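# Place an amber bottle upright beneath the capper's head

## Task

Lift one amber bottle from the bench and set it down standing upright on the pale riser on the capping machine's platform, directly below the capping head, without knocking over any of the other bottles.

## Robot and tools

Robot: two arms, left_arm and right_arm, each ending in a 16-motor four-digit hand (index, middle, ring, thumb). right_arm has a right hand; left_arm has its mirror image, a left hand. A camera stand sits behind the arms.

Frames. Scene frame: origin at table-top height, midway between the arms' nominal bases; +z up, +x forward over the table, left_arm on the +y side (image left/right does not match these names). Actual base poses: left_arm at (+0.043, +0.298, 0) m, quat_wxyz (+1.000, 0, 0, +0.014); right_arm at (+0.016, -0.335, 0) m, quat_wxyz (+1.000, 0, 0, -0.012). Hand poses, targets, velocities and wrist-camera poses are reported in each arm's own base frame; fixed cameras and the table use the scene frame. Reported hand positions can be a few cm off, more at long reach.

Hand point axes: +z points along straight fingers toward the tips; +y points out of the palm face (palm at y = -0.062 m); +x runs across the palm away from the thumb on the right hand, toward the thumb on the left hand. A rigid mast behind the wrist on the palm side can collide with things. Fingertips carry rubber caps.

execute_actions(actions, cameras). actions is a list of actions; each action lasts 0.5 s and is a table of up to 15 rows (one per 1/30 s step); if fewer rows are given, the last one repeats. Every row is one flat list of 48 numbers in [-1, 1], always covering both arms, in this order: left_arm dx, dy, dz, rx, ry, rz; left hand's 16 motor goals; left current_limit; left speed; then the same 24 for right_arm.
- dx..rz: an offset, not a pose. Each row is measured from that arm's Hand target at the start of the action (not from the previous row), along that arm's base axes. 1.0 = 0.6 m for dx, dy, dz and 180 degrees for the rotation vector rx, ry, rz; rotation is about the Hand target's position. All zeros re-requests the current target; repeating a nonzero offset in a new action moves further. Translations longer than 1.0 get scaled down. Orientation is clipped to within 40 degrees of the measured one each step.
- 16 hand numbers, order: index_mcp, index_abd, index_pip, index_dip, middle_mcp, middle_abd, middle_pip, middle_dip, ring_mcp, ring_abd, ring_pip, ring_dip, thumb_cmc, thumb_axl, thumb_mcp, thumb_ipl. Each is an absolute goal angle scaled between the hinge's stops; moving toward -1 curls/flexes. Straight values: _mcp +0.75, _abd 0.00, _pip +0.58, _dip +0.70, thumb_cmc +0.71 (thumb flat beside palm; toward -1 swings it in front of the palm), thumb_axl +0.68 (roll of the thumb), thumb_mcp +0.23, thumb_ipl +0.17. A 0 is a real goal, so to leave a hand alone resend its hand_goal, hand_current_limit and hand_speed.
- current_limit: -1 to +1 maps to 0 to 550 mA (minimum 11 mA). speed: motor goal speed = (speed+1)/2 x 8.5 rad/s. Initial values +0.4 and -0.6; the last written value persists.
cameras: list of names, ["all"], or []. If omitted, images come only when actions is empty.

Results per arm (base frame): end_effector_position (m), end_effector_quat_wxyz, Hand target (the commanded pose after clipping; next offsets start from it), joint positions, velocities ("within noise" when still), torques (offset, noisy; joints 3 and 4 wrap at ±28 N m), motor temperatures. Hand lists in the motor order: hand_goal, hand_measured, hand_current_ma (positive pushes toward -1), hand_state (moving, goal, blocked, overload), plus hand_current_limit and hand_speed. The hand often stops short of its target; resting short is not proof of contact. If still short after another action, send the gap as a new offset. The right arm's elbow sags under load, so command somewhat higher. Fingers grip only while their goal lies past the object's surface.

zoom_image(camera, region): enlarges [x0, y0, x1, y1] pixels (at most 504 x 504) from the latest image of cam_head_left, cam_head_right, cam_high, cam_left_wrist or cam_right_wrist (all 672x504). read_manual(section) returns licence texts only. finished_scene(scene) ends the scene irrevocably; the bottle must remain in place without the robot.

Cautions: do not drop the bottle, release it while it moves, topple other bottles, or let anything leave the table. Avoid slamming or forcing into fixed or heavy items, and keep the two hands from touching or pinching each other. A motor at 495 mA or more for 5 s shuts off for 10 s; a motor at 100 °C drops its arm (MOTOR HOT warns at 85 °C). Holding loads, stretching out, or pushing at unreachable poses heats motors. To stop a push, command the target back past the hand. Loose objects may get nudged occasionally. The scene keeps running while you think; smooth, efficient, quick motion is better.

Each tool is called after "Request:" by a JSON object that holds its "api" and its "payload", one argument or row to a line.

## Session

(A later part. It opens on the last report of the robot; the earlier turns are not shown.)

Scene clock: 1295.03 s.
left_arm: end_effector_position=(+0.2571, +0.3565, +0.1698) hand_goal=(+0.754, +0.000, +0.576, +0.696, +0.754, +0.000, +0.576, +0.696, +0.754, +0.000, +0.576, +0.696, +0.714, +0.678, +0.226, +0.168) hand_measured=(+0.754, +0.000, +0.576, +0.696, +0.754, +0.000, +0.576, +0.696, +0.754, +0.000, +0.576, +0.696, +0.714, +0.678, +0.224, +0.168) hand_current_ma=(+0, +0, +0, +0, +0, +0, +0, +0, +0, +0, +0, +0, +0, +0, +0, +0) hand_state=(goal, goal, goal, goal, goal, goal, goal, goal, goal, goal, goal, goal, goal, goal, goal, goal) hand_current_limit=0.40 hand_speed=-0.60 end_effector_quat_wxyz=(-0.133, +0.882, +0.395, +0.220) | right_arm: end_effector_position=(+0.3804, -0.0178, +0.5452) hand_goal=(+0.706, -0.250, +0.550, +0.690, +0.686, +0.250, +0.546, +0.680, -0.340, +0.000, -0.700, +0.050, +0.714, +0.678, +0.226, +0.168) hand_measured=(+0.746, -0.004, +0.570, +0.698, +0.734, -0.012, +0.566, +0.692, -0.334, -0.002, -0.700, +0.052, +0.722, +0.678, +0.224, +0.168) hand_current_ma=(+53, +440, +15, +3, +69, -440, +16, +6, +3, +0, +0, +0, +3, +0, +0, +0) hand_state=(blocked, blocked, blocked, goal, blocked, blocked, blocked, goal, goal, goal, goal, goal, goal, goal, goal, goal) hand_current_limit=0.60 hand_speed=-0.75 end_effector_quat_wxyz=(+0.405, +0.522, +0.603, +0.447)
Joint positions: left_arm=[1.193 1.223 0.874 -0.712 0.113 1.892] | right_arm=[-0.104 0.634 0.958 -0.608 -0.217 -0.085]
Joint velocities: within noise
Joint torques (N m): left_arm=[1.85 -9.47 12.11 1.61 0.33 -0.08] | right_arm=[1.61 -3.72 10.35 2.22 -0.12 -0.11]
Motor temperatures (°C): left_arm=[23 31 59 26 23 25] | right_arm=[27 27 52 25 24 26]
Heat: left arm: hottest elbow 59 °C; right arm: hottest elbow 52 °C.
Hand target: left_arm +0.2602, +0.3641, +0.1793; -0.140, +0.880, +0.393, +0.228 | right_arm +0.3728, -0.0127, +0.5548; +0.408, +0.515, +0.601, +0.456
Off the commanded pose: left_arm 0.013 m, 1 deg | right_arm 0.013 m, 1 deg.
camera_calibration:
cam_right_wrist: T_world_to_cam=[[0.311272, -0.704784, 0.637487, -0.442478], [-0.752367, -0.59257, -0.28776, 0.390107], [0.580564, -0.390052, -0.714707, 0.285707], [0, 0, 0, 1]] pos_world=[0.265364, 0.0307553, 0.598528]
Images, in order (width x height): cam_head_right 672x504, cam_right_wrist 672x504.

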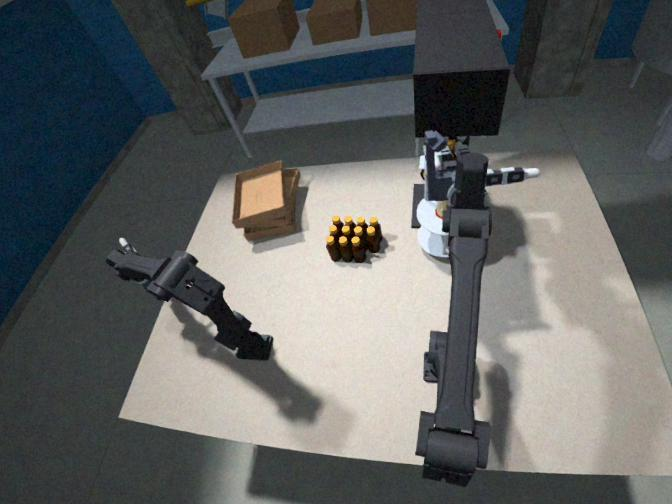

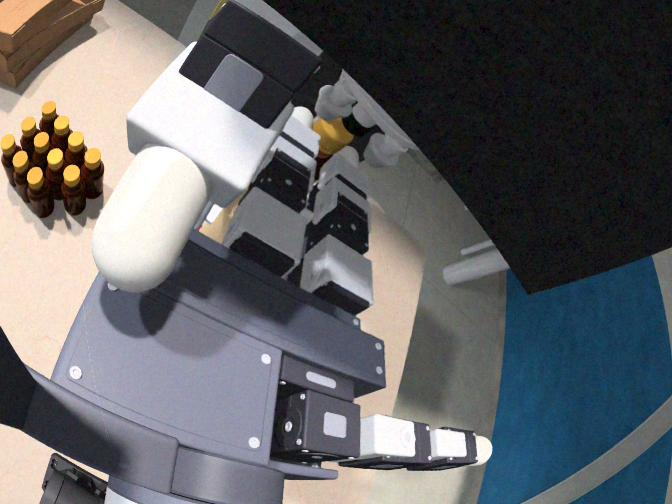

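Request:
{"api": "execute_actions", "payload": {
  "actions": [],
  "cameras": ["cam_head_left","cam_high"]
}}

Request:
{"api": "zoom_image", "payload": {
  "camera": "cam_head_left",
  "region": [422, 162, 454, 198]
}}

Request:
{"api": "zoom_image", "payload": {
  "camera": "cam_high",
  "region": [245, 370, 297, 415]
}}

Scene clock: 1367.93 s.
left_arm: end_effector_position=(+0.2571, +0.3565, +0.1698) hand_goal=(+0.754, +0.000, +0.576, +0.696, +0.754, +0.000, +0.576, +0.696, +0.754, +0.000, +0.576, +0.696, +0.714, +0.678, +0.226, +0.168) hand_measured=(+0.754, +0.000, +0.576, +0.696, +0.754, +0.000, +0.576, +0.696, +0.754, +0.000, +0.576, +0.696, +0.714, +0.678, +0.224, +0.168) hand_current_ma=(+0, +0, +0, +0, +0, +0, +0, +0, +0, +0, +0, +0, +0, +0, +0, +0) hand_state=(goal, goal, goal, goal, goal, goal, goal, goal, goal, goal, goal, goal, goal, goal, goal, goal) hand_current_limit=0.40 hand_speed=-0.60 end_effector_quat_wxyz=(-0.133, +0.882, +0.395, +0.220) | right_arm: end_effector_position=(+0.3804, -0.0178, +0.5452) hand_goal=(+0.706, -0.250, +0.550, +0.690, +0.686, +0.250, +0.546, +0.680, -0.340, +0.000, -0.700, +0.050, +0.714, +0.678, +0.226, +0.168) hand_measured=(+0.746, -0.004, +0.570, +0.698, +0.734, -0.012, +0.566, +0.692, -0.334, -0.002, -0.700, +0.052, +0.722, +0.678, +0.224, +0.168) hand_current_ma=(+53, +440, +15, +3, +69, -440, +16, +6, +3, +0, +0, +0, +3, +0, +0, +0) hand_state=(blocked, blocked, blocked, goal, blocked, blocked, blocked, goal, goal, goal, goal, goal, goal, goal, goal, goal) hand_current_limit=0.60 hand_speed=-0.75 end_effector_quat_wxyz=(+0.405, +0.522, +0.603, +0.447)
Joint positions: left_arm=[1.193 1.223 0.874 -0.712 0.113 1.892] | right_arm=[-0.104 0.634 0.958 -0.608 -0.217 -0.085]
Joint velocities: within noise
Joint torques (N m): left_arm=[1.85 -9.47 12.11 1.62 0.33 -0.08] | right_arm=[1.49 -3.78 10.37 2.24 -0.12 -0.1]
Motor temperatures (°C): left_arm=[23 31 59 26 23 25] | right_arm=[27 27 49 25 24 26]
Heat: left arm: hottest elbow 59 °C; right arm: hottest elbow 49 °C.
Hand target: left_arm +0.2602, +0.3641, +0.1793; -0.140, +0.880, +0.393, +0.228 | right_arm +0.3728, -0.0127, +0.5548; +0.408, +0.515, +0.601, +0.456
Off the commanded pose: left_arm 0.013 m, 1 deg | right_arm 0.013 m, 1 deg.
Images, in order (width x height): cam_head_left 672x504, cam_high 672x504.

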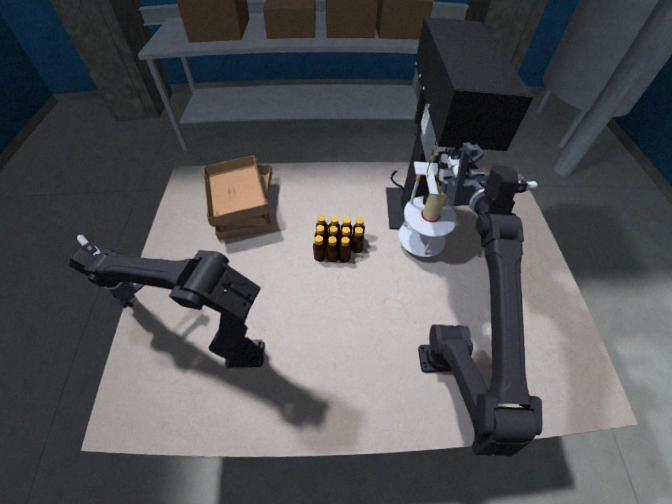

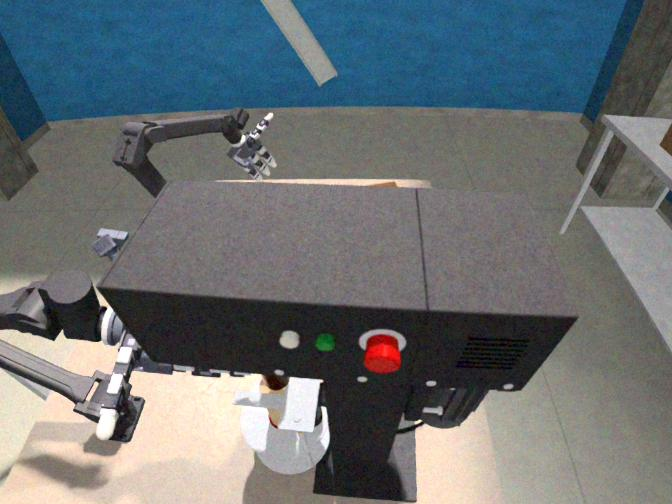

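Scaled by 14.000 from the camera's 672x504 image, which has a finer 960x720 frame.

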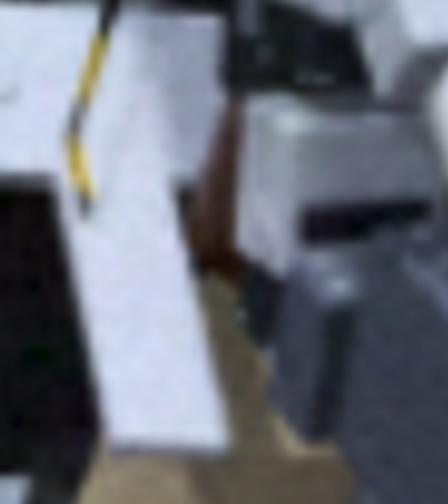

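Scaled by 9.692 from the camera's 672x504 image, which has a finer 960x720 frame.

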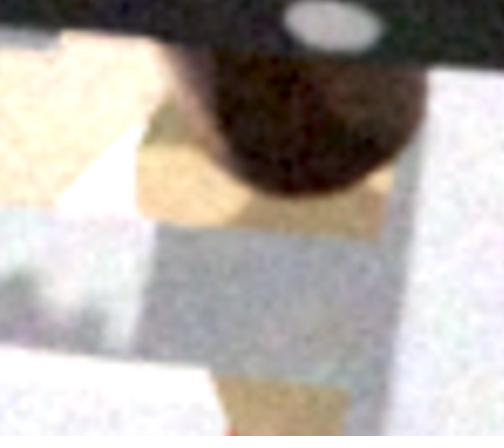

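Request:
{"api": "execute_actions", "payload": {
  "actions": [
    [[0,0,0,0,0,0,0.754,0,0.576,0.696,0.754,0,0.576,0.696,0.754,0,0.576,0.696,0.714,0.678,0.226,0.168,0.4,-0.6,-0.008,-0.003,0.006,0.002,0.016,0,0.705,-0.25,0.55,0.69,0.685,0.25,0.545,0.68,-0.34,0,-0.7,0.05,0.714,0.678,0.226,0.168,0.6,-0.75]]
  ],
  "cameras": ["cam_head_left","cam_high"]
}}

Request:
{"api": "zoom_image", "payload": {
  "camera": "cam_head_left",
  "region": [422, 162, 454, 198]
}}

Request:
{"api": "zoom_image", "payload": {
  "camera": "cam_high",
  "region": [245, 370, 297, 415]
}}

Scene clock: 1406.83 s.
left_arm: end_effector_position=(+0.2571, +0.3565, +0.1698) hand_goal=(+0.754, +0.000, +0.576, +0.696, +0.754, +0.000, +0.576, +0.696, +0.754, +0.000, +0.576, +0.696, +0.714, +0.678, +0.226, +0.168) hand_measured=(+0.754, +0.000, +0.576, +0.696, +0.754, +0.000, +0.576, +0.696, +0.754, +0.000, +0.576, +0.696, +0.714, +0.678, +0.224, +0.168) hand_current_ma=(+0, +0, +0, +0, +0, +0, +0, +0, +0, +0, +0, +0, +0, +0, +0, +0) hand_state=(goal, goal, goal, goal, goal, goal, goal, goal, goal, goal, goal, goal, goal, goal, goal, goal) hand_current_limit=0.40 hand_speed=-0.60 end_effector_quat_wxyz=(-0.133, +0.882, +0.395, +0.220) | right_arm: end_effector_position=(+0.3735, -0.0158, +0.5320) hand_goal=(+0.706, -0.250, +0.550, +0.690, +0.686, +0.250, +0.546, +0.680, -0.340, +0.000, -0.700, +0.050, +0.714, +0.678, +0.226, +0.168) hand_measured=(+0.704, -0.008, +0.544, +0.688, +0.690, -0.012, +0.546, +0.680, -0.334, -0.002, -0.700, +0.052, +0.722, +0.678, +0.224, +0.168) hand_current_ma=(+0, +437, -2, +0, +1, -440, +0, +0, +3, +0, +0, +0, +3, +0, +0, +0) hand_state=(goal, blocked, goal, goal, goal, blocked, goal, goal, goal, goal, goal, goal, goal, goal, goal, goal) hand_current_limit=0.60 hand_speed=-0.75 end_effector_quat_wxyz=(+0.382, +0.535, +0.615, +0.435)
Joint positions: left_arm=[1.193 1.223 0.874 -0.712 0.113 1.892] | right_arm=[-0.104 0.616 0.961 -0.689 -0.224 -0.085]
Joint torques (N m): left_arm=[1.85 -9.41 12.12 1.62 0.33 -0.07] | right_arm=[0.73 -2.2 13.82 1.72 -0.27 -0.12]
Motor temperatures (°C): left_arm=[23 31 60 26 23 25] | right_arm=[27 27 48 25 24 26]
Heat: left arm: hottest elbow 60 °C; right arm: hottest elbow 48 °C.
Hand target: left_arm +0.2602, +0.3641, +0.1793; -0.140, +0.880, +0.393, +0.228 | right_arm +0.3681, -0.0145, +0.5583; +0.391, +0.527, +0.610, +0.444
Off the commanded pose: left_arm 0.013 m, 1 deg | right_arm 0.027 m, 2 deg.
Images, in order (width x height): cam_head_left 672x504, cam_high 672x504.

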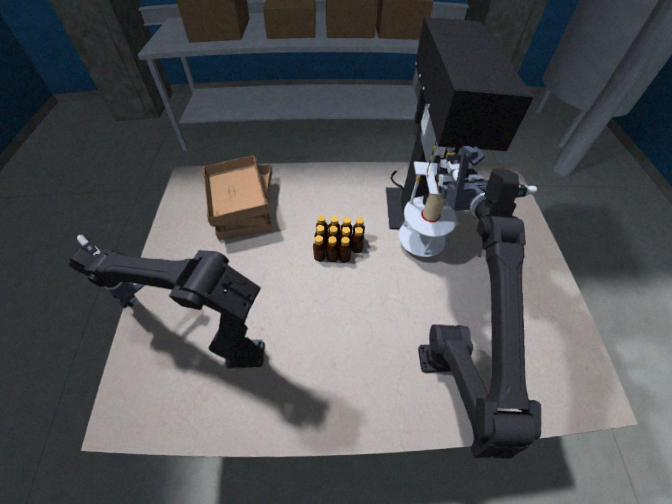

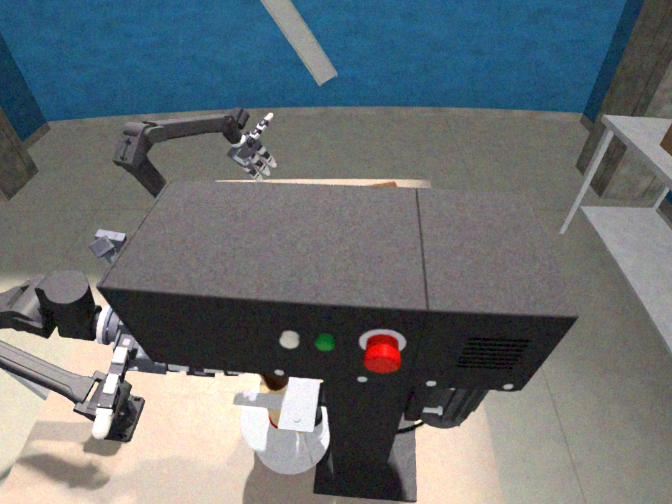

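Scaled by 14.000 from the camera's 672x504 image, which has a finer 960x720 frame.

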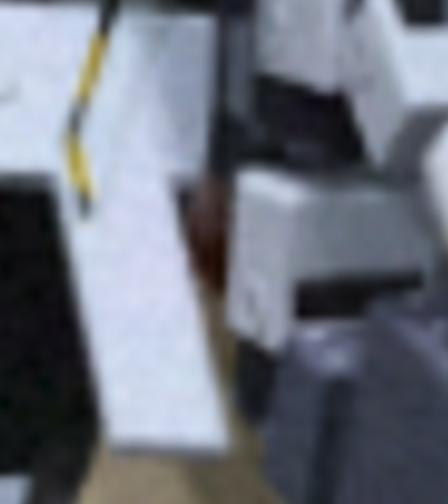

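Scaled by 9.692 from the camera's 672x504 image, which has a finer 960x720 frame.

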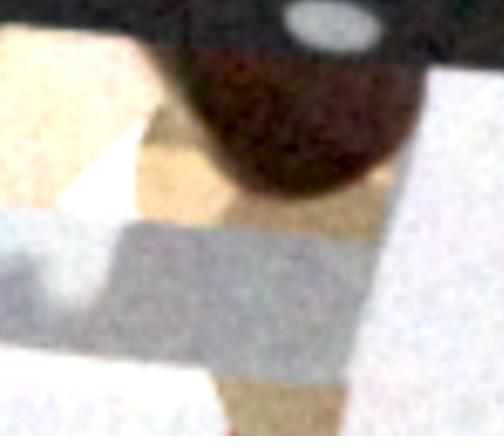

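Request:
{"api": "execute_actions", "payload": {
  "actions": [
    [[0,0,0,0,0,0,0.754,0,0.576,0.696,0.754,0,0.576,0.696,0.754,0,0.576,0.696,0.714,0.678,0.226,0.168,0.4,-0.6,0.010,0.0,0.05,0,0.01,0,0.695,-0.25,0.54,0.685,0.675,0.25,0.54,0.675,-0.34,0,-0.7,0.05,0.714,0.678,0.226,0.168,0.6,-0.75]]
  ],
  "cameras": ["cam_head_left","cam_high","cam_right_wrist"]
}}

Request:
{"api": "zoom_image", "payload": {
  "camera": "cam_head_left",
  "region": [422, 162, 454, 198]
}}

Request:
{"api": "zoom_image", "payload": {
  "camera": "cam_high",
  "region": [245, 370, 297, 415]
}}

Request:
{"api": "zoom_image", "payload": {
  "camera": "cam_right_wrist",
  "region": [270, 70, 420, 200]
}}

Scene clock: 1453.40 s.
left_arm: end_effector_position=(+0.2571, +0.3565, +0.1698) hand_goal=(+0.754, +0.000, +0.576, +0.696, +0.754, +0.000, +0.576, +0.696, +0.754, +0.000, +0.576, +0.696, +0.714, +0.678, +0.226, +0.168) hand_measured=(+0.754, +0.000, +0.576, +0.696, +0.754, +0.000, +0.576, +0.696, +0.754, +0.000, +0.576, +0.696, +0.714, +0.678, +0.224, +0.168) hand_current_ma=(+0, +0, +0, +0, +0, +0, +0, +0, +0, +0, +0, +0, +0, +0, +0, +0) hand_state=(goal, goal, goal, goal, goal, goal, goal, goal, goal, goal, goal, goal, goal, goal, goal, goal) hand_current_limit=0.40 hand_speed=-0.60 end_effector_quat_wxyz=(-0.133, +0.882, +0.395, +0.220) | right_arm: end_effector_position=(+0.3795, -0.0164, +0.5446) hand_goal=(+0.696, -0.250, +0.540, +0.686, +0.676, +0.250, +0.540, +0.676, -0.340, +0.000, -0.700, +0.050, +0.714, +0.678, +0.226, +0.168) hand_measured=(+0.718, -0.008, +0.548, +0.688, +0.702, -0.012, +0.550, +0.680, -0.334, -0.002, -0.700, +0.052, +0.722, +0.678, +0.224, +0.168) hand_current_ma=(+19, +440, +4, +0, +26, -440, +5, +1, +3, +0, +0, +0, +3, +0, +0, +0) hand_state=(blocked, blocked, goal, goal, blocked, blocked, goal, goal, goal, goal, goal, goal, goal, goal, goal, goal) hand_current_limit=0.60 hand_speed=-0.75 end_effector_quat_wxyz=(+0.360, +0.551, +0.626, +0.419)
Joint positions: left_arm=[1.193 1.223 0.874 -0.712 0.113 1.892] | right_arm=[-0.104 0.664 1.058 -0.805 -0.224 -0.085]
Joint torques (N m): left_arm=[1.85 -9.47 12.11 1.62 0.33 -0.08] | right_arm=[1.2 -2.08 15.57 2.3 -0.17 -0.14]
Motor temperatures (°C): left_arm=[23 31 60 26 23 25] | right_arm=[27 27 50 24 24 26]
Heat: left arm: hottest elbow 60 °C; right arm: hottest elbow 50 °C.
Hand target: left_arm +0.2602, +0.3641, +0.1793; -0.140, +0.880, +0.393, +0.228 | right_arm +0.3740, -0.0145, +0.5885; +0.381, +0.534, +0.616, +0.436
Off the commanded pose: left_arm 0.013 m, 1 deg | right_arm 0.044 m, 4 deg.
camera_calibration:
cam_right_wrist: T_world_to_cam=[[0.393554, -0.711992, 0.581535, -0.441648], [-0.779294, -0.593951, -0.199807, 0.352369], [0.487664, -0.374552, -0.788603, 0.362125], [0, 0, 0, 1]] pos_world=[0.271815, 0.0304745, 0.612813]
Images, in order (width x height): cam_head_left 672x504, cam_high 672x504, cam_right_wrist 672x504.

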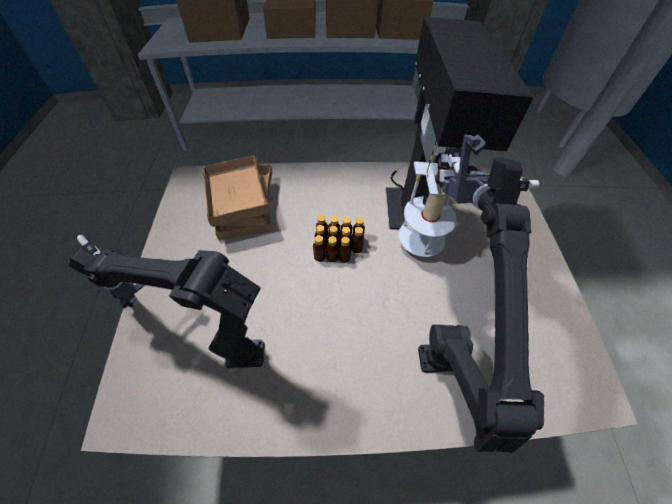

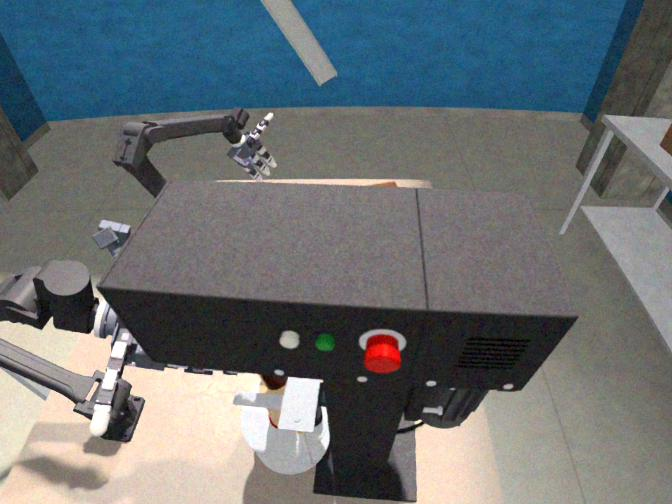

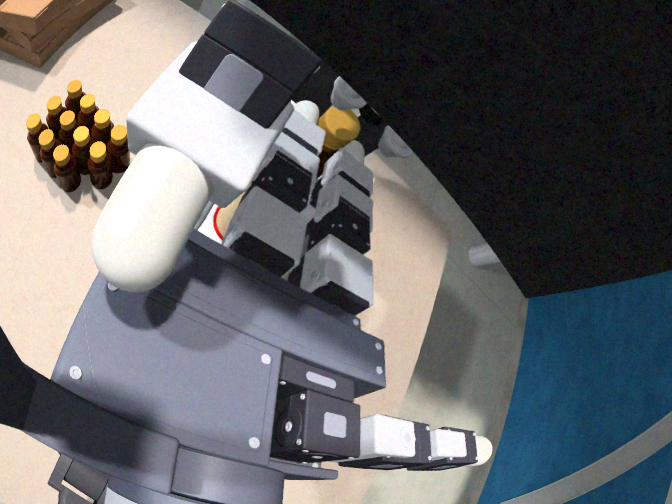

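Scaled by 14.000 from the camera's 672x504 image, which has a finer 960x720 frame.

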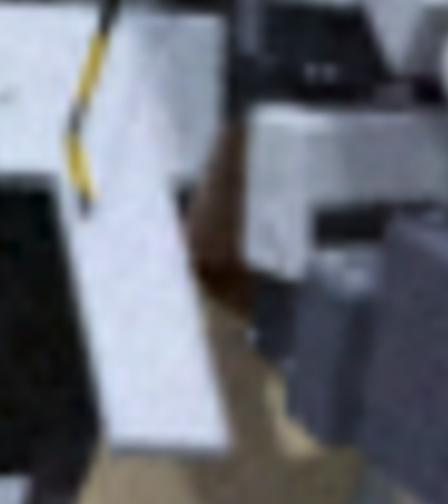

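Scaled by 9.692 from the camera's 672x504 image, which has a finer 960x720 frame.

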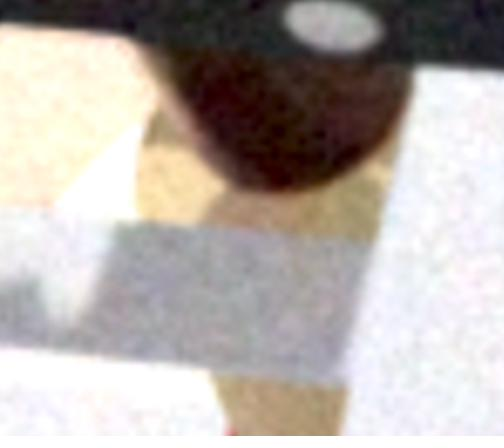

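Scaled by 3.360 from the camera's 672x504 image, which has a finer 960x720 frame.

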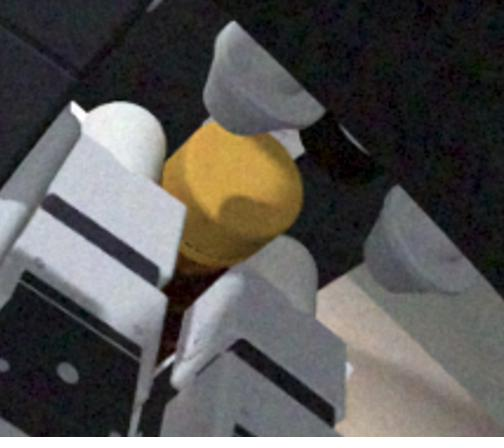

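Request:
{"api": "execute_actions", "payload": {
  "actions": [
    [[0,0,0,0,0,0,0.754,0,0.576,0.696,0.754,0,0.576,0.696,0.754,0,0.576,0.696,0.714,0.678,0.226,0.168,0.4,-0.6,-0.006,-0.001,0.025,0,0,0,0.695,-0.25,0.54,0.685,0.675,0.25,0.54,0.675,-0.34,0,-0.7,0.05,0.714,0.678,0.226,0.168,0.6,-0.75]]
  ],
  "cameras": ["cam_head_left","cam_high","cam_right_wrist"]
}}

Request:
{"api": "zoom_image", "payload": {
  "camera": "cam_head_left",
  "region": [422, 162, 454, 198]
}}

Request:
{"api": "zoom_image", "payload": {
  "camera": "cam_high",
  "region": [245, 370, 297, 415]
}}

Request:
{"api": "zoom_image", "payload": {
  "camera": "cam_right_wrist",
  "region": [270, 70, 420, 200]
}}

Scene clock: 1470.67 s.
left_arm: end_effector_position=(+0.2571, +0.3565, +0.1698) hand_goal=(+0.754, +0.000, +0.576, +0.696, +0.754, +0.000, +0.576, +0.696, +0.754, +0.000, +0.576, +0.696, +0.714, +0.678, +0.226, +0.168) hand_measured=(+0.754, +0.000, +0.576, +0.696, +0.754, +0.000, +0.576, +0.696, +0.754, +0.000, +0.576, +0.696, +0.714, +0.678, +0.224, +0.168) hand_current_ma=(+0, +0, +0, +0, +0, +0, +0, +0, +0, +0, +0, +0, +0, +0, +0, +0) hand_state=(goal, goal, goal, goal, goal, goal, goal, goal, goal, goal, goal, goal, goal, goal, goal, goal) hand_current_limit=0.40 hand_speed=-0.60 end_effector_quat_wxyz=(-0.133, +0.882, +0.395, +0.220) | right_arm: end_effector_position=(+0.3791, -0.0161, +0.5484) hand_goal=(+0.696, -0.250, +0.540, +0.686, +0.676, +0.250, +0.540, +0.676, -0.340, +0.000, -0.700, +0.050, +0.714, +0.678, +0.226, +0.168) hand_measured=(+0.732, -0.008, +0.558, +0.692, +0.714, -0.012, +0.558, +0.684, -0.334, -0.002, -0.700, +0.052, +0.722, +0.678, +0.224, +0.168) hand_current_ma=(+43, +440, +14, +2, +48, -440, +12, +3, +3, +0, +0, +0, +3, +0, +0, +0) hand_state=(blocked, blocked, goal, goal, blocked, blocked, goal, goal, goal, goal, goal, goal, goal, goal, goal, goal) hand_current_limit=0.60 hand_speed=-0.75 end_effector_quat_wxyz=(+0.351, +0.556, +0.630, +0.413)
Joint positions: left_arm=[1.193 1.223 0.874 -0.712 0.113 1.892] | right_arm=[-0.104 0.676 1.091 -0.852 -0.225 -0.085]
Joint torques (N m): left_arm=[1.85 -9.47 12.1 1.62 0.32 -0.08] | right_arm=[0.67 -2.32 16.44 2.63 -0.28 -0.17]
Motor temperatures (°C): left_arm=[23 31 60 26 23 25] | right_arm=[27 27 55 24 24 26]
Heat: left arm: hottest elbow 60 °C; right arm: hottest elbow 55 °C.
Hand target: left_arm +0.2602, +0.3641, +0.1793; -0.140, +0.880, +0.393, +0.228 | right_arm +0.3703, -0.0151, +0.6035; +0.381, +0.534, +0.616, +0.436
Off the commanded pose: left_arm 0.013 m, 1 deg | right_arm 0.056 m, 5 deg.
camera_calibration:
cam_right_wrist: T_world_to_cam=[[0.409122, -0.71331, 0.569041, -0.442625], [-0.783291, -0.594426, -0.181969, 0.344774], [0.468053, -0.371277, -0.801922, 0.380214], [0, 0, 0, 1]] pos_world=[0.273186, 0.0303784, 0.619512]
Images, in order (width x height): cam_head_left 672x504, cam_high 672x504, cam_right_wrist 672x504.

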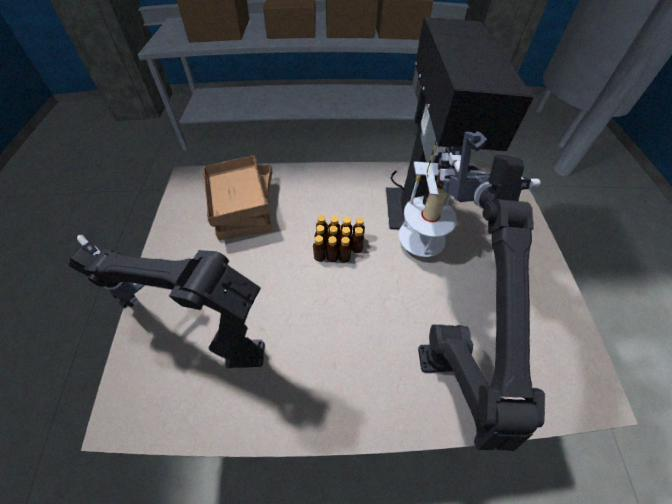

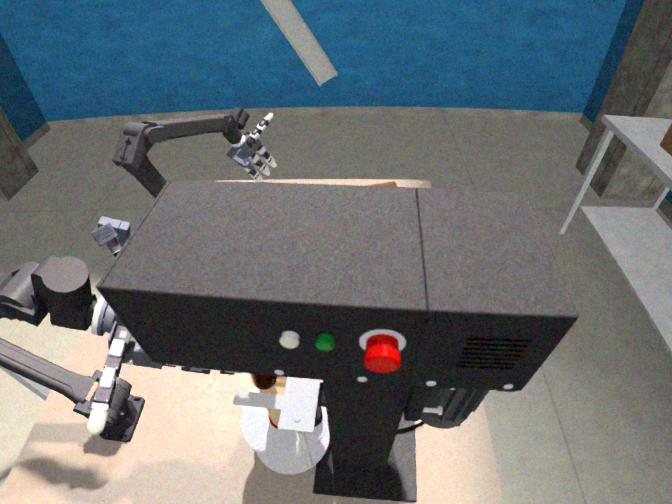

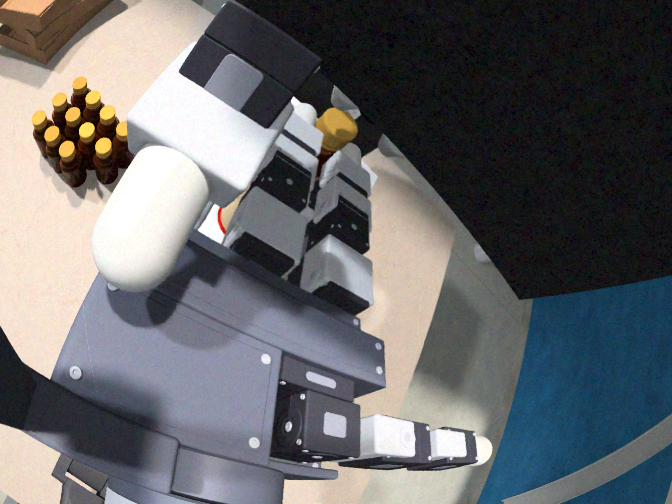

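Scaled by 14.000 from the camera's 672x504 image, which has a finer 960x720 frame.

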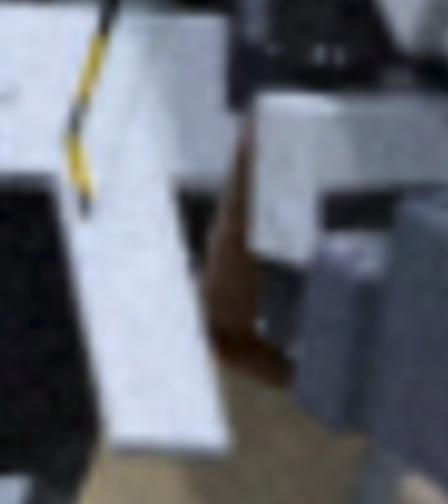

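Scaled by 9.692 from the camera's 672x504 image, which has a finer 960x720 frame.

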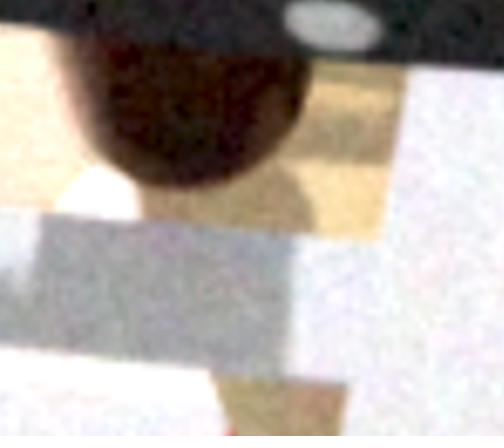

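Scaled by 3.360 from the camera's 672x504 image, which has a finer 960x720 frame.

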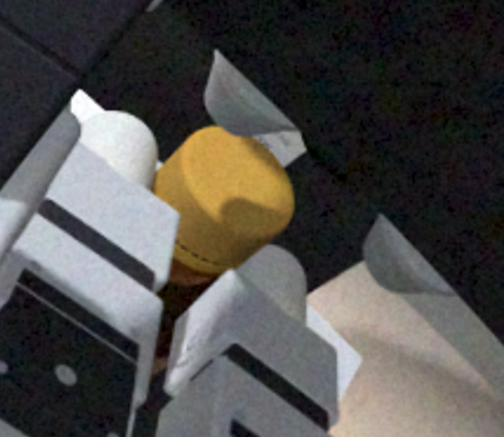

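Request:
{"api": "execute_actions", "payload": {
  "actions": [
    [[0,0,0,0,0,0,0.754,0,0.576,0.696,0.754,0,0.576,0.696,0.754,0,0.576,0.696,0.714,0.678,0.226,0.168,0.4,-0.6,0.025,-0.006,0.008,0,0.003,0,0.695,-0.25,0.54,0.685,0.675,0.25,0.54,0.675,-0.34,0,-0.7,0.05,0.714,0.678,0.226,0.168,0.6,-0.75]]
  ],
  "cameras": ["cam_head_left","cam_high","cam_right_wrist"]
}}

Request:
{"api": "zoom_image", "payload": {
  "camera": "cam_head_left",
  "region": [422, 162, 454, 198]
}}

Request:
{"api": "zoom_image", "payload": {
  "camera": "cam_high",
  "region": [245, 370, 297, 415]
}}

Scene clock: 1491.77 s.
left_arm: end_effector_position=(+0.2571, +0.3565, +0.1698) hand_goal=(+0.754, +0.000, +0.576, +0.696, +0.754, +0.000, +0.576, +0.696, +0.754, +0.000, +0.576, +0.696, +0.714, +0.678, +0.226, +0.168) hand_measured=(+0.754, +0.000, +0.576, +0.696, +0.754, +0.000, +0.576, +0.696, +0.754, +0.000, +0.576, +0.696, +0.714, +0.678, +0.224, +0.168) hand_current_ma=(+0, +0, +0, +0, +0, +0, +0, +0, +0, +0, +0, +0, +0, +0, +0, +0) hand_state=(goal, goal, goal, goal, goal, goal, goal, goal, goal, goal, goal, goal, goal, goal, goal, goal) hand_current_limit=0.40 hand_speed=-0.60 end_effector_quat_wxyz=(-0.133, +0.882, +0.395, +0.220) | right_arm: end_effector_position=(+0.3904, -0.0158, +0.5544) hand_goal=(+0.696, -0.250, +0.540, +0.686, +0.676, +0.250, +0.540, +0.676, -0.340, +0.000, -0.700, +0.050, +0.714, +0.678, +0.226, +0.168) hand_measured=(+0.732, -0.008, +0.558, +0.692, +0.718, -0.012, +0.560, +0.684, -0.366, -0.002, -0.714, +0.052, +0.722, +0.678, +0.224, +0.168) hand_current_ma=(+43, +440, +14, +2, +55, -440, +14, +4, -27, +0, -8, +0, +3, +0, +0, +0) hand_state=(blocked, blocked, goal, goal, blocked, blocked, goal, goal, blocked, goal, goal, goal, goal, goal, goal, goal) hand_current_limit=0.60 hand_speed=-0.75 end_effector_quat_wxyz=(+0.346, +0.555, +0.633, +0.414)
Joint positions: left_arm=[1.193 1.223 0.874 -0.712 0.113 1.892] | right_arm=[-0.105 0.713 1.124 -0.855 -0.235 -0.086]
Joint torques (N m): left_arm=[1.79 -9.41 12.11 1.62 0.33 -0.08] | right_arm=[0.21 -2.49 16.49 2.65 -0.21 -0.21]
Motor temperatures (°C): left_arm=[23 31 60 26 23 25] | right_arm=[27 27 58 25 24 26]
Heat: left arm: hottest elbow 60 °C; right arm: hottest elbow 58 °C.
Hand target: left_arm +0.2602, +0.3641, +0.1793; -0.140, +0.880, +0.393, +0.228 | right_arm +0.3853, -0.0187, +0.6083; +0.378, +0.536, +0.617, +0.433
Off the commanded pose: left_arm 0.013 m, 1 deg | right_arm 0.054 m, 5 deg.
camera_calibration:
cam_right_wrist: T_world_to_cam=[[0.41907, -0.711939, 0.563492, -0.451148], [-0.779309, -0.600495, -0.179117, 0.351585], [0.465894, -0.364073, -0.80647, 0.383298], [0, 0, 0, 1]] pos_world=[0.28448, 0.0294829, 0.626311]
Images, in order (width x height): cam_head_left 672x504, cam_high 672x504, cam_right_wrist 672x504.

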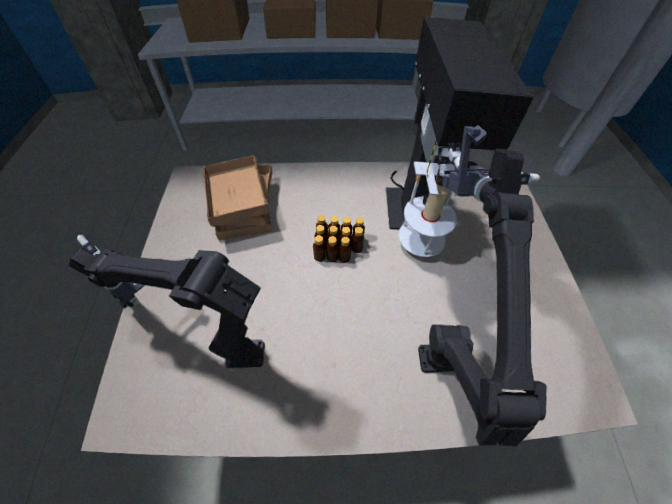

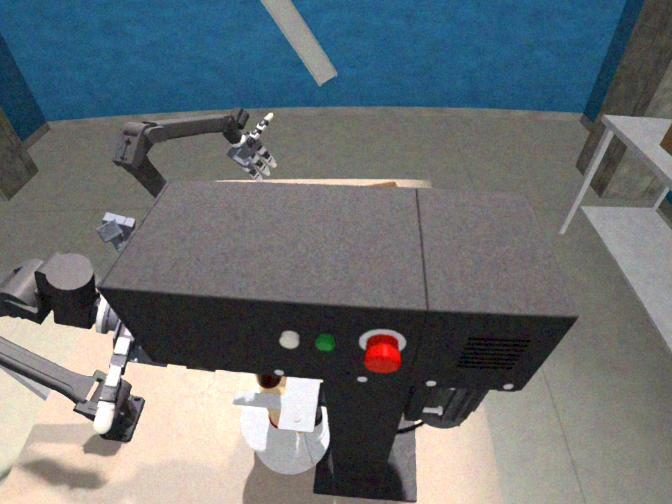

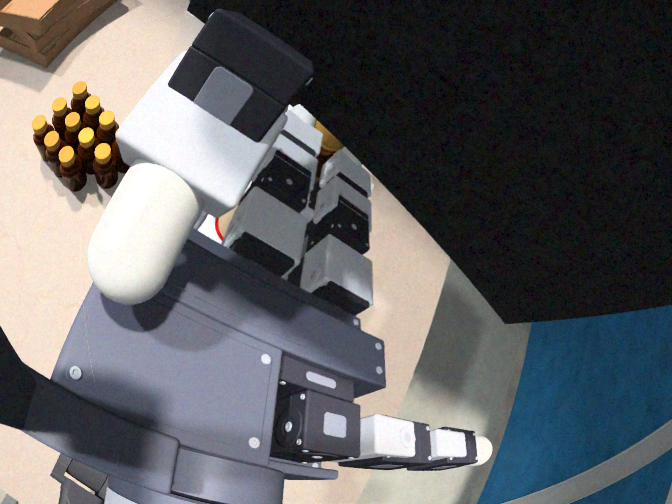

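Scaled by 14.000 from the camera's 672x504 image, which has a finer 960x720 frame.

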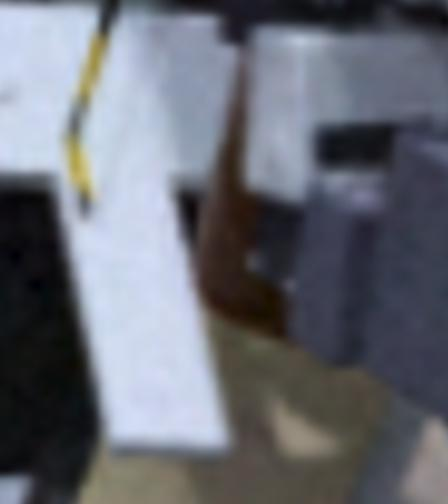

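Scaled by 9.692 from the camera's 672x504 image, which has a finer 960x720 frame.

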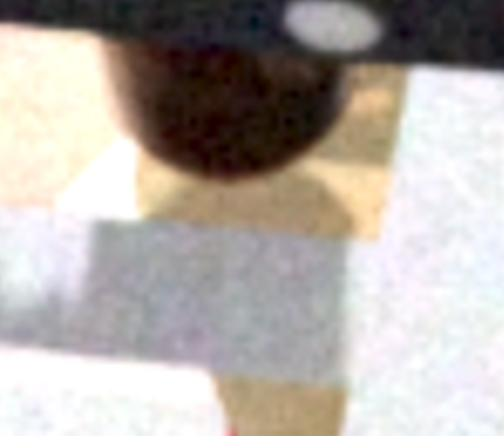

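Request:
{"api": "execute_actions", "payload": {
  "actions": [
    [[0,0,0,0,0,0,0.754,0,0.576,0.696,0.754,0,0.576,0.696,0.754,0,0.576,0.696,0.714,0.678,0.226,0.168,0.4,-0.6,0.0,-0.003,-0.05,0,0.02,0,0.695,-0.25,0.54,0.685,0.675,0.25,0.54,0.675,-0.45,0,-0.85,0.0,0.714,0.678,0.226,0.168,0.6,-0.75]]
  ],
  "cameras": ["cam_head_left","cam_high","cam_right_wrist"]
}}

Request:
{"api": "zoom_image", "payload": {
  "camera": "cam_head_left",
  "region": [422, 162, 454, 198]
}}

Request:
{"api": "zoom_image", "payload": {
  "camera": "cam_high",
  "region": [245, 370, 297, 415]
}}

Scene clock: 1529.10 s.
left_arm: end_effector_position=(+0.2571, +0.3565, +0.1698) hand_goal=(+0.754, +0.000, +0.576, +0.696, +0.754, +0.000, +0.576, +0.696, +0.754, +0.000, +0.576, +0.696, +0.714, +0.678, +0.226, +0.168) hand_measured=(+0.754, +0.000, +0.576, +0.696, +0.754, +0.000, +0.576, +0.696, +0.754, +0.000, +0.576, +0.696, +0.714, +0.678, +0.224, +0.168) hand_current_ma=(+0, +0, +0, +0, +0, +0, +0, +0, +0, +0, +0, +0, +0, +0, +0, +0) hand_state=(goal, goal, goal, goal, goal, goal, goal, goal, goal, goal, goal, goal, goal, goal, goal, goal) hand_current_limit=0.40 hand_speed=-0.60 end_effector_quat_wxyz=(-0.133, +0.882, +0.395, +0.220) | right_arm: end_effector_position=(+0.3916, -0.0189, +0.5443) hand_goal=(+0.696, -0.250, +0.540, +0.686, +0.676, +0.250, +0.540, +0.676, -0.450, +0.000, -0.850, +0.000, +0.714, +0.678, +0.226, +0.168) hand_measured=(+0.734, -0.008, +0.560, +0.692, +0.718, -0.012, +0.560, +0.684, -0.410, -0.002, -0.786, +0.012, +0.722, +0.678, +0.224, +0.168) hand_current_ma=(+47, +440, +15, +2, +55, -440, +14, +4, +52, +0, +103, +6, +3, +0, +0, +0) hand_state=(blocked, blocked, goal, goal, blocked, blocked, goal, goal, blocked, goal, blocked, goal, goal, goal, goal, goal) hand_current_limit=0.60 hand_speed=-0.75 end_effector_quat_wxyz=(+0.334, +0.566, +0.636, +0.405)
Joint positions: left_arm=[1.193 1.223 0.874 -0.712 0.113 1.892] | right_arm=[-0.114 0.719 1.124 -0.886 -0.239 -0.086]
Joint torques (N m): left_arm=[1.79 -9.47 12.11 1.61 0.33 -0.08] | right_arm=[0.03 -3.43 13.55 2.52 -0.31 -0.32]
Motor temperatures (°C): left_arm=[23 31 60 26 23 25] | right_arm=[27 27 57 25 24 26]
Heat: left arm: hottest elbow 60 °C; right arm: hottest elbow 57 °C.
Hand target: left_arm +0.2602, +0.3641, +0.1793; -0.140, +0.880, +0.393, +0.228 | right_arm +0.3854, -0.0205, +0.5782; +0.359, +0.550, +0.629, +0.416
Off the commanded pose: left_arm 0.013 m, 1 deg | right_arm 0.035 m, 4 deg.
camera_calibration:
cam_right_wrist: T_world_to_cam=[[0.434768, -0.717601, 0.544083, -0.443909], [-0.788976, -0.594802, -0.154038, 0.339093], [0.434159, -0.362297, -0.824771, 0.395935], [0, 0, 0, 1]] pos_world=[0.288635, 0.0265897, 0.620312]
Images, in order (width x height): cam_head_left 672x504, cam_high 672x504, cam_right_wrist 672x504.

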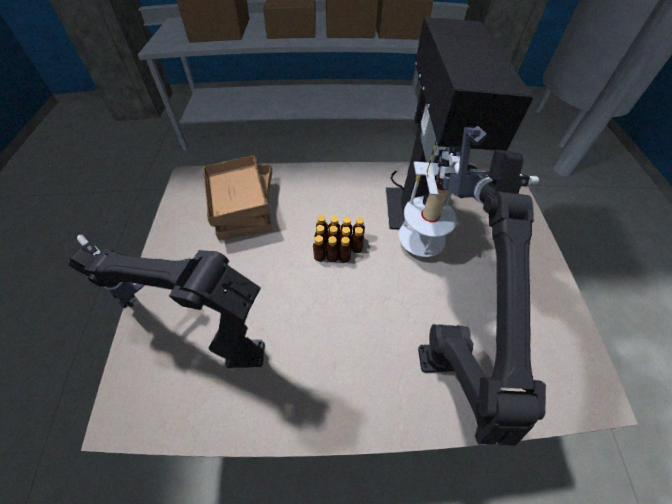

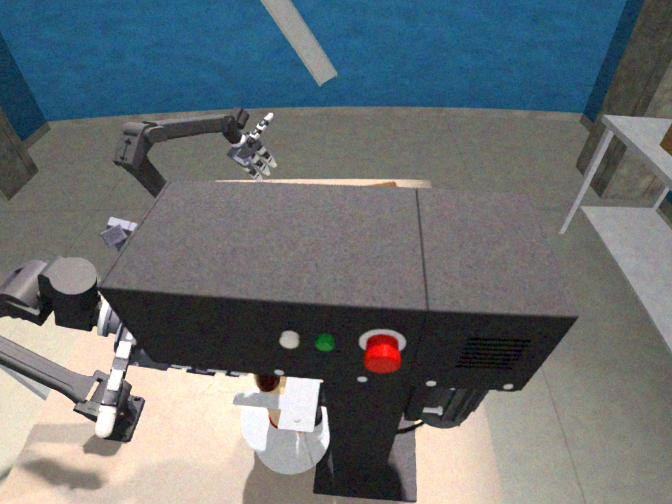

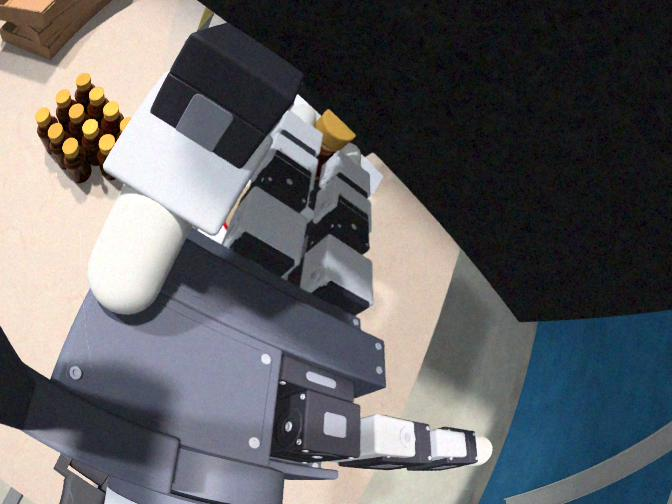

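Scaled by 14.000 from the camera's 672x504 image, which has a finer 960x720 frame.

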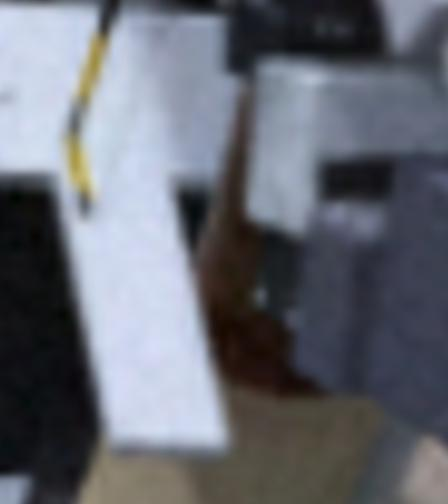

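Scaled by 9.692 from the camera's 672x504 image, which has a finer 960x720 frame.

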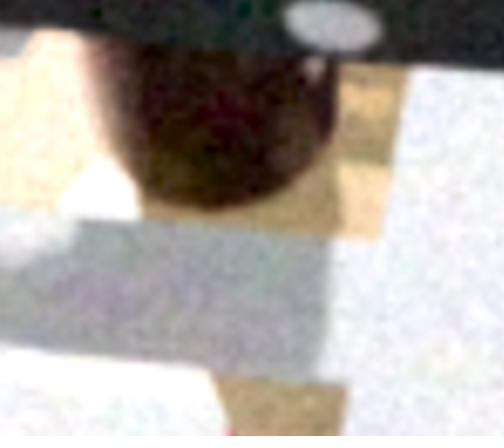

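Request:
{"api": "execute_actions", "payload": {
  "actions": [
    [[0,0,0,0,0,0,0.754,0,0.576,0.696,0.754,0,0.576,0.696,0.754,0,0.576,0.696,0.714,0.678,0.226,0.168,0.4,-0.6,0.006,-0.002,-0.012,0,-0.011,0,0.695,-0.25,0.54,0.685,0.675,0.25,0.54,0.675,-0.41,0,-0.77,0.01,0.714,0.678,0.226,0.168,0.6,-0.75]]
  ],
  "cameras": ["cam_head_left","cam_high","cam_right_wrist"]
}}

Request:
{"api": "zoom_image", "payload": {
  "camera": "cam_head_left",
  "region": [422, 162, 454, 198]
}}

Request:
{"api": "zoom_image", "payload": {
  "camera": "cam_high",
  "region": [245, 370, 297, 415]
}}

Scene clock: 1561.00 s.
left_arm: end_effector_position=(+0.2571, +0.3565, +0.1698) hand_goal=(+0.754, +0.000, +0.576, +0.696, +0.754, +0.000, +0.576, +0.696, +0.754, +0.000, +0.576, +0.696, +0.714, +0.678, +0.226, +0.168) hand_measured=(+0.754, +0.000, +0.576, +0.696, +0.754, +0.000, +0.576, +0.696, +0.754, +0.000, +0.576, +0.696, +0.714, +0.678, +0.224, +0.168) hand_current_ma=(+0, +0, +0, +0, +0, +0, +0, +0, +0, +0, +0, +0, +0, +0, +0, +0) hand_state=(goal, goal, goal, goal, goal, goal, goal, goal, goal, goal, goal, goal, goal, goal, goal, goal) hand_current_limit=0.40 hand_speed=-0.60 end_effector_quat_wxyz=(-0.133, +0.882, +0.395, +0.220) | right_arm: end_effector_position=(+0.3946, -0.0199, +0.5421) hand_goal=(+0.696, -0.250, +0.540, +0.686, +0.676, +0.250, +0.540, +0.676, -0.410, +0.000, -0.770, +0.010, +0.714, +0.678, +0.226, +0.168) hand_measured=(+0.734, -0.008, +0.560, +0.692, +0.718, -0.012, +0.560, +0.684, -0.402, -0.002, -0.774, +0.012, +0.722, +0.678, +0.224, +0.168) hand_current_ma=(+47, +440, +15, +2, +55, -440, +14, +4, +4, +0, -1, +0, +3, +0, +0, +0) hand_state=(blocked, blocked, blocked, goal, blocked, blocked, goal, goal, goal, goal, goal, goal, goal, goal, goal, goal) hand_current_limit=0.60 hand_speed=-0.75 end_effector_quat_wxyz=(+0.339, +0.562, +0.634, +0.409)
Joint positions: left_arm=[1.193 1.223 0.874 -0.712 0.113 1.892] | right_arm=[-0.118 0.719 1.106 -0.853 -0.244 -0.086]
Joint torques (N m): left_arm=[1.79 -9.52 12.12 1.63 0.33 -0.08] | right_arm=[0.03 -3.96 10.95 4 -0.31 -0.29]
Motor temperatures (°C): left_arm=[23 31 60 26 23 25] | right_arm=[27 27 55 25 24 26]
Heat: left arm: hottest elbow 60 °C; right arm: hottest elbow 55 °C.
Hand target: left_arm +0.2602, +0.3641, +0.1793; -0.140, +0.880, +0.393, +0.228 | right_arm +0.3890, -0.0218, +0.5709; +0.370, +0.543, +0.623, +0.426
Off the commanded pose: left_arm 0.013 m, 1 deg | right_arm 0.029 m, 5 deg.
camera_calibration:
cam_right_wrist: T_world_to_cam=[[0.426804, -0.717628, 0.550317, -0.444951], [-0.786144, -0.595205, -0.166461, 0.346135], [0.447009, -0.361582, -0.818194, 0.383807], [0, 0, 0, 1]] pos_world=[0.290454, 0.0254903, 0.616511]
Images, in order (width x height): cam_head_left 672x504, cam_high 672x504, cam_right_wrist 672x504.

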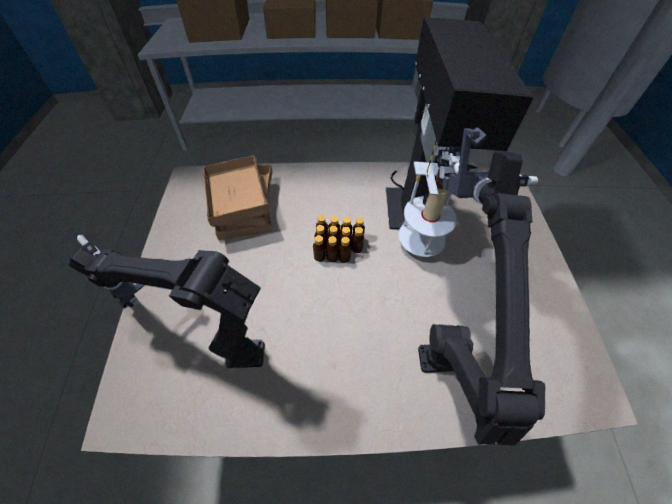

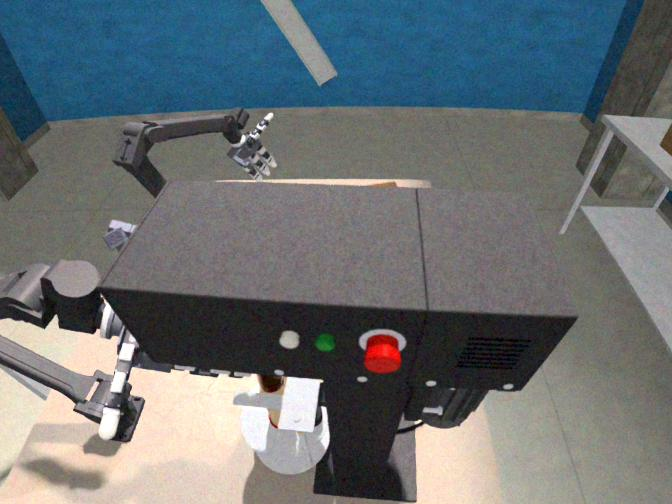

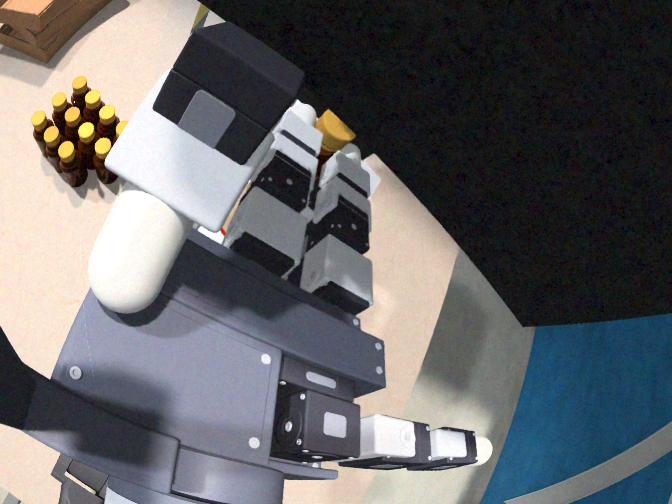

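Scaled by 14.000 from the camera's 672x504 image, which has a finer 960x720 frame.

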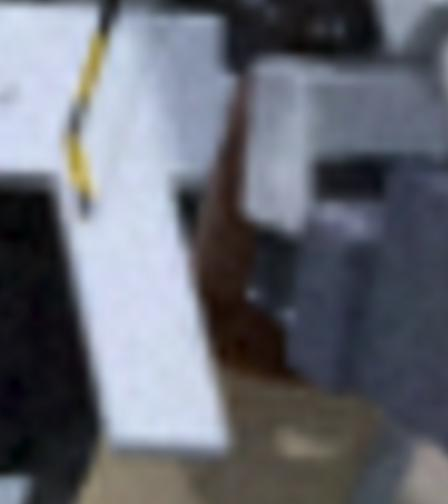

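Scaled by 9.692 from the camera's 672x504 image, which has a finer 960x720 frame.

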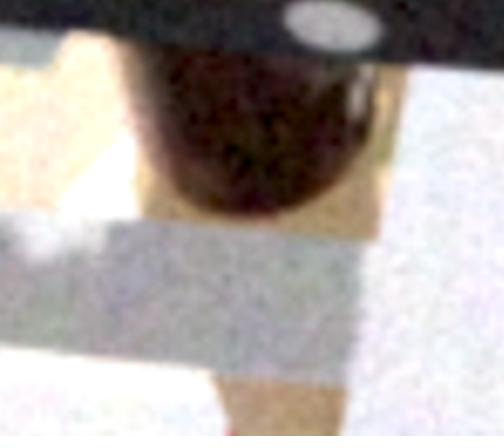

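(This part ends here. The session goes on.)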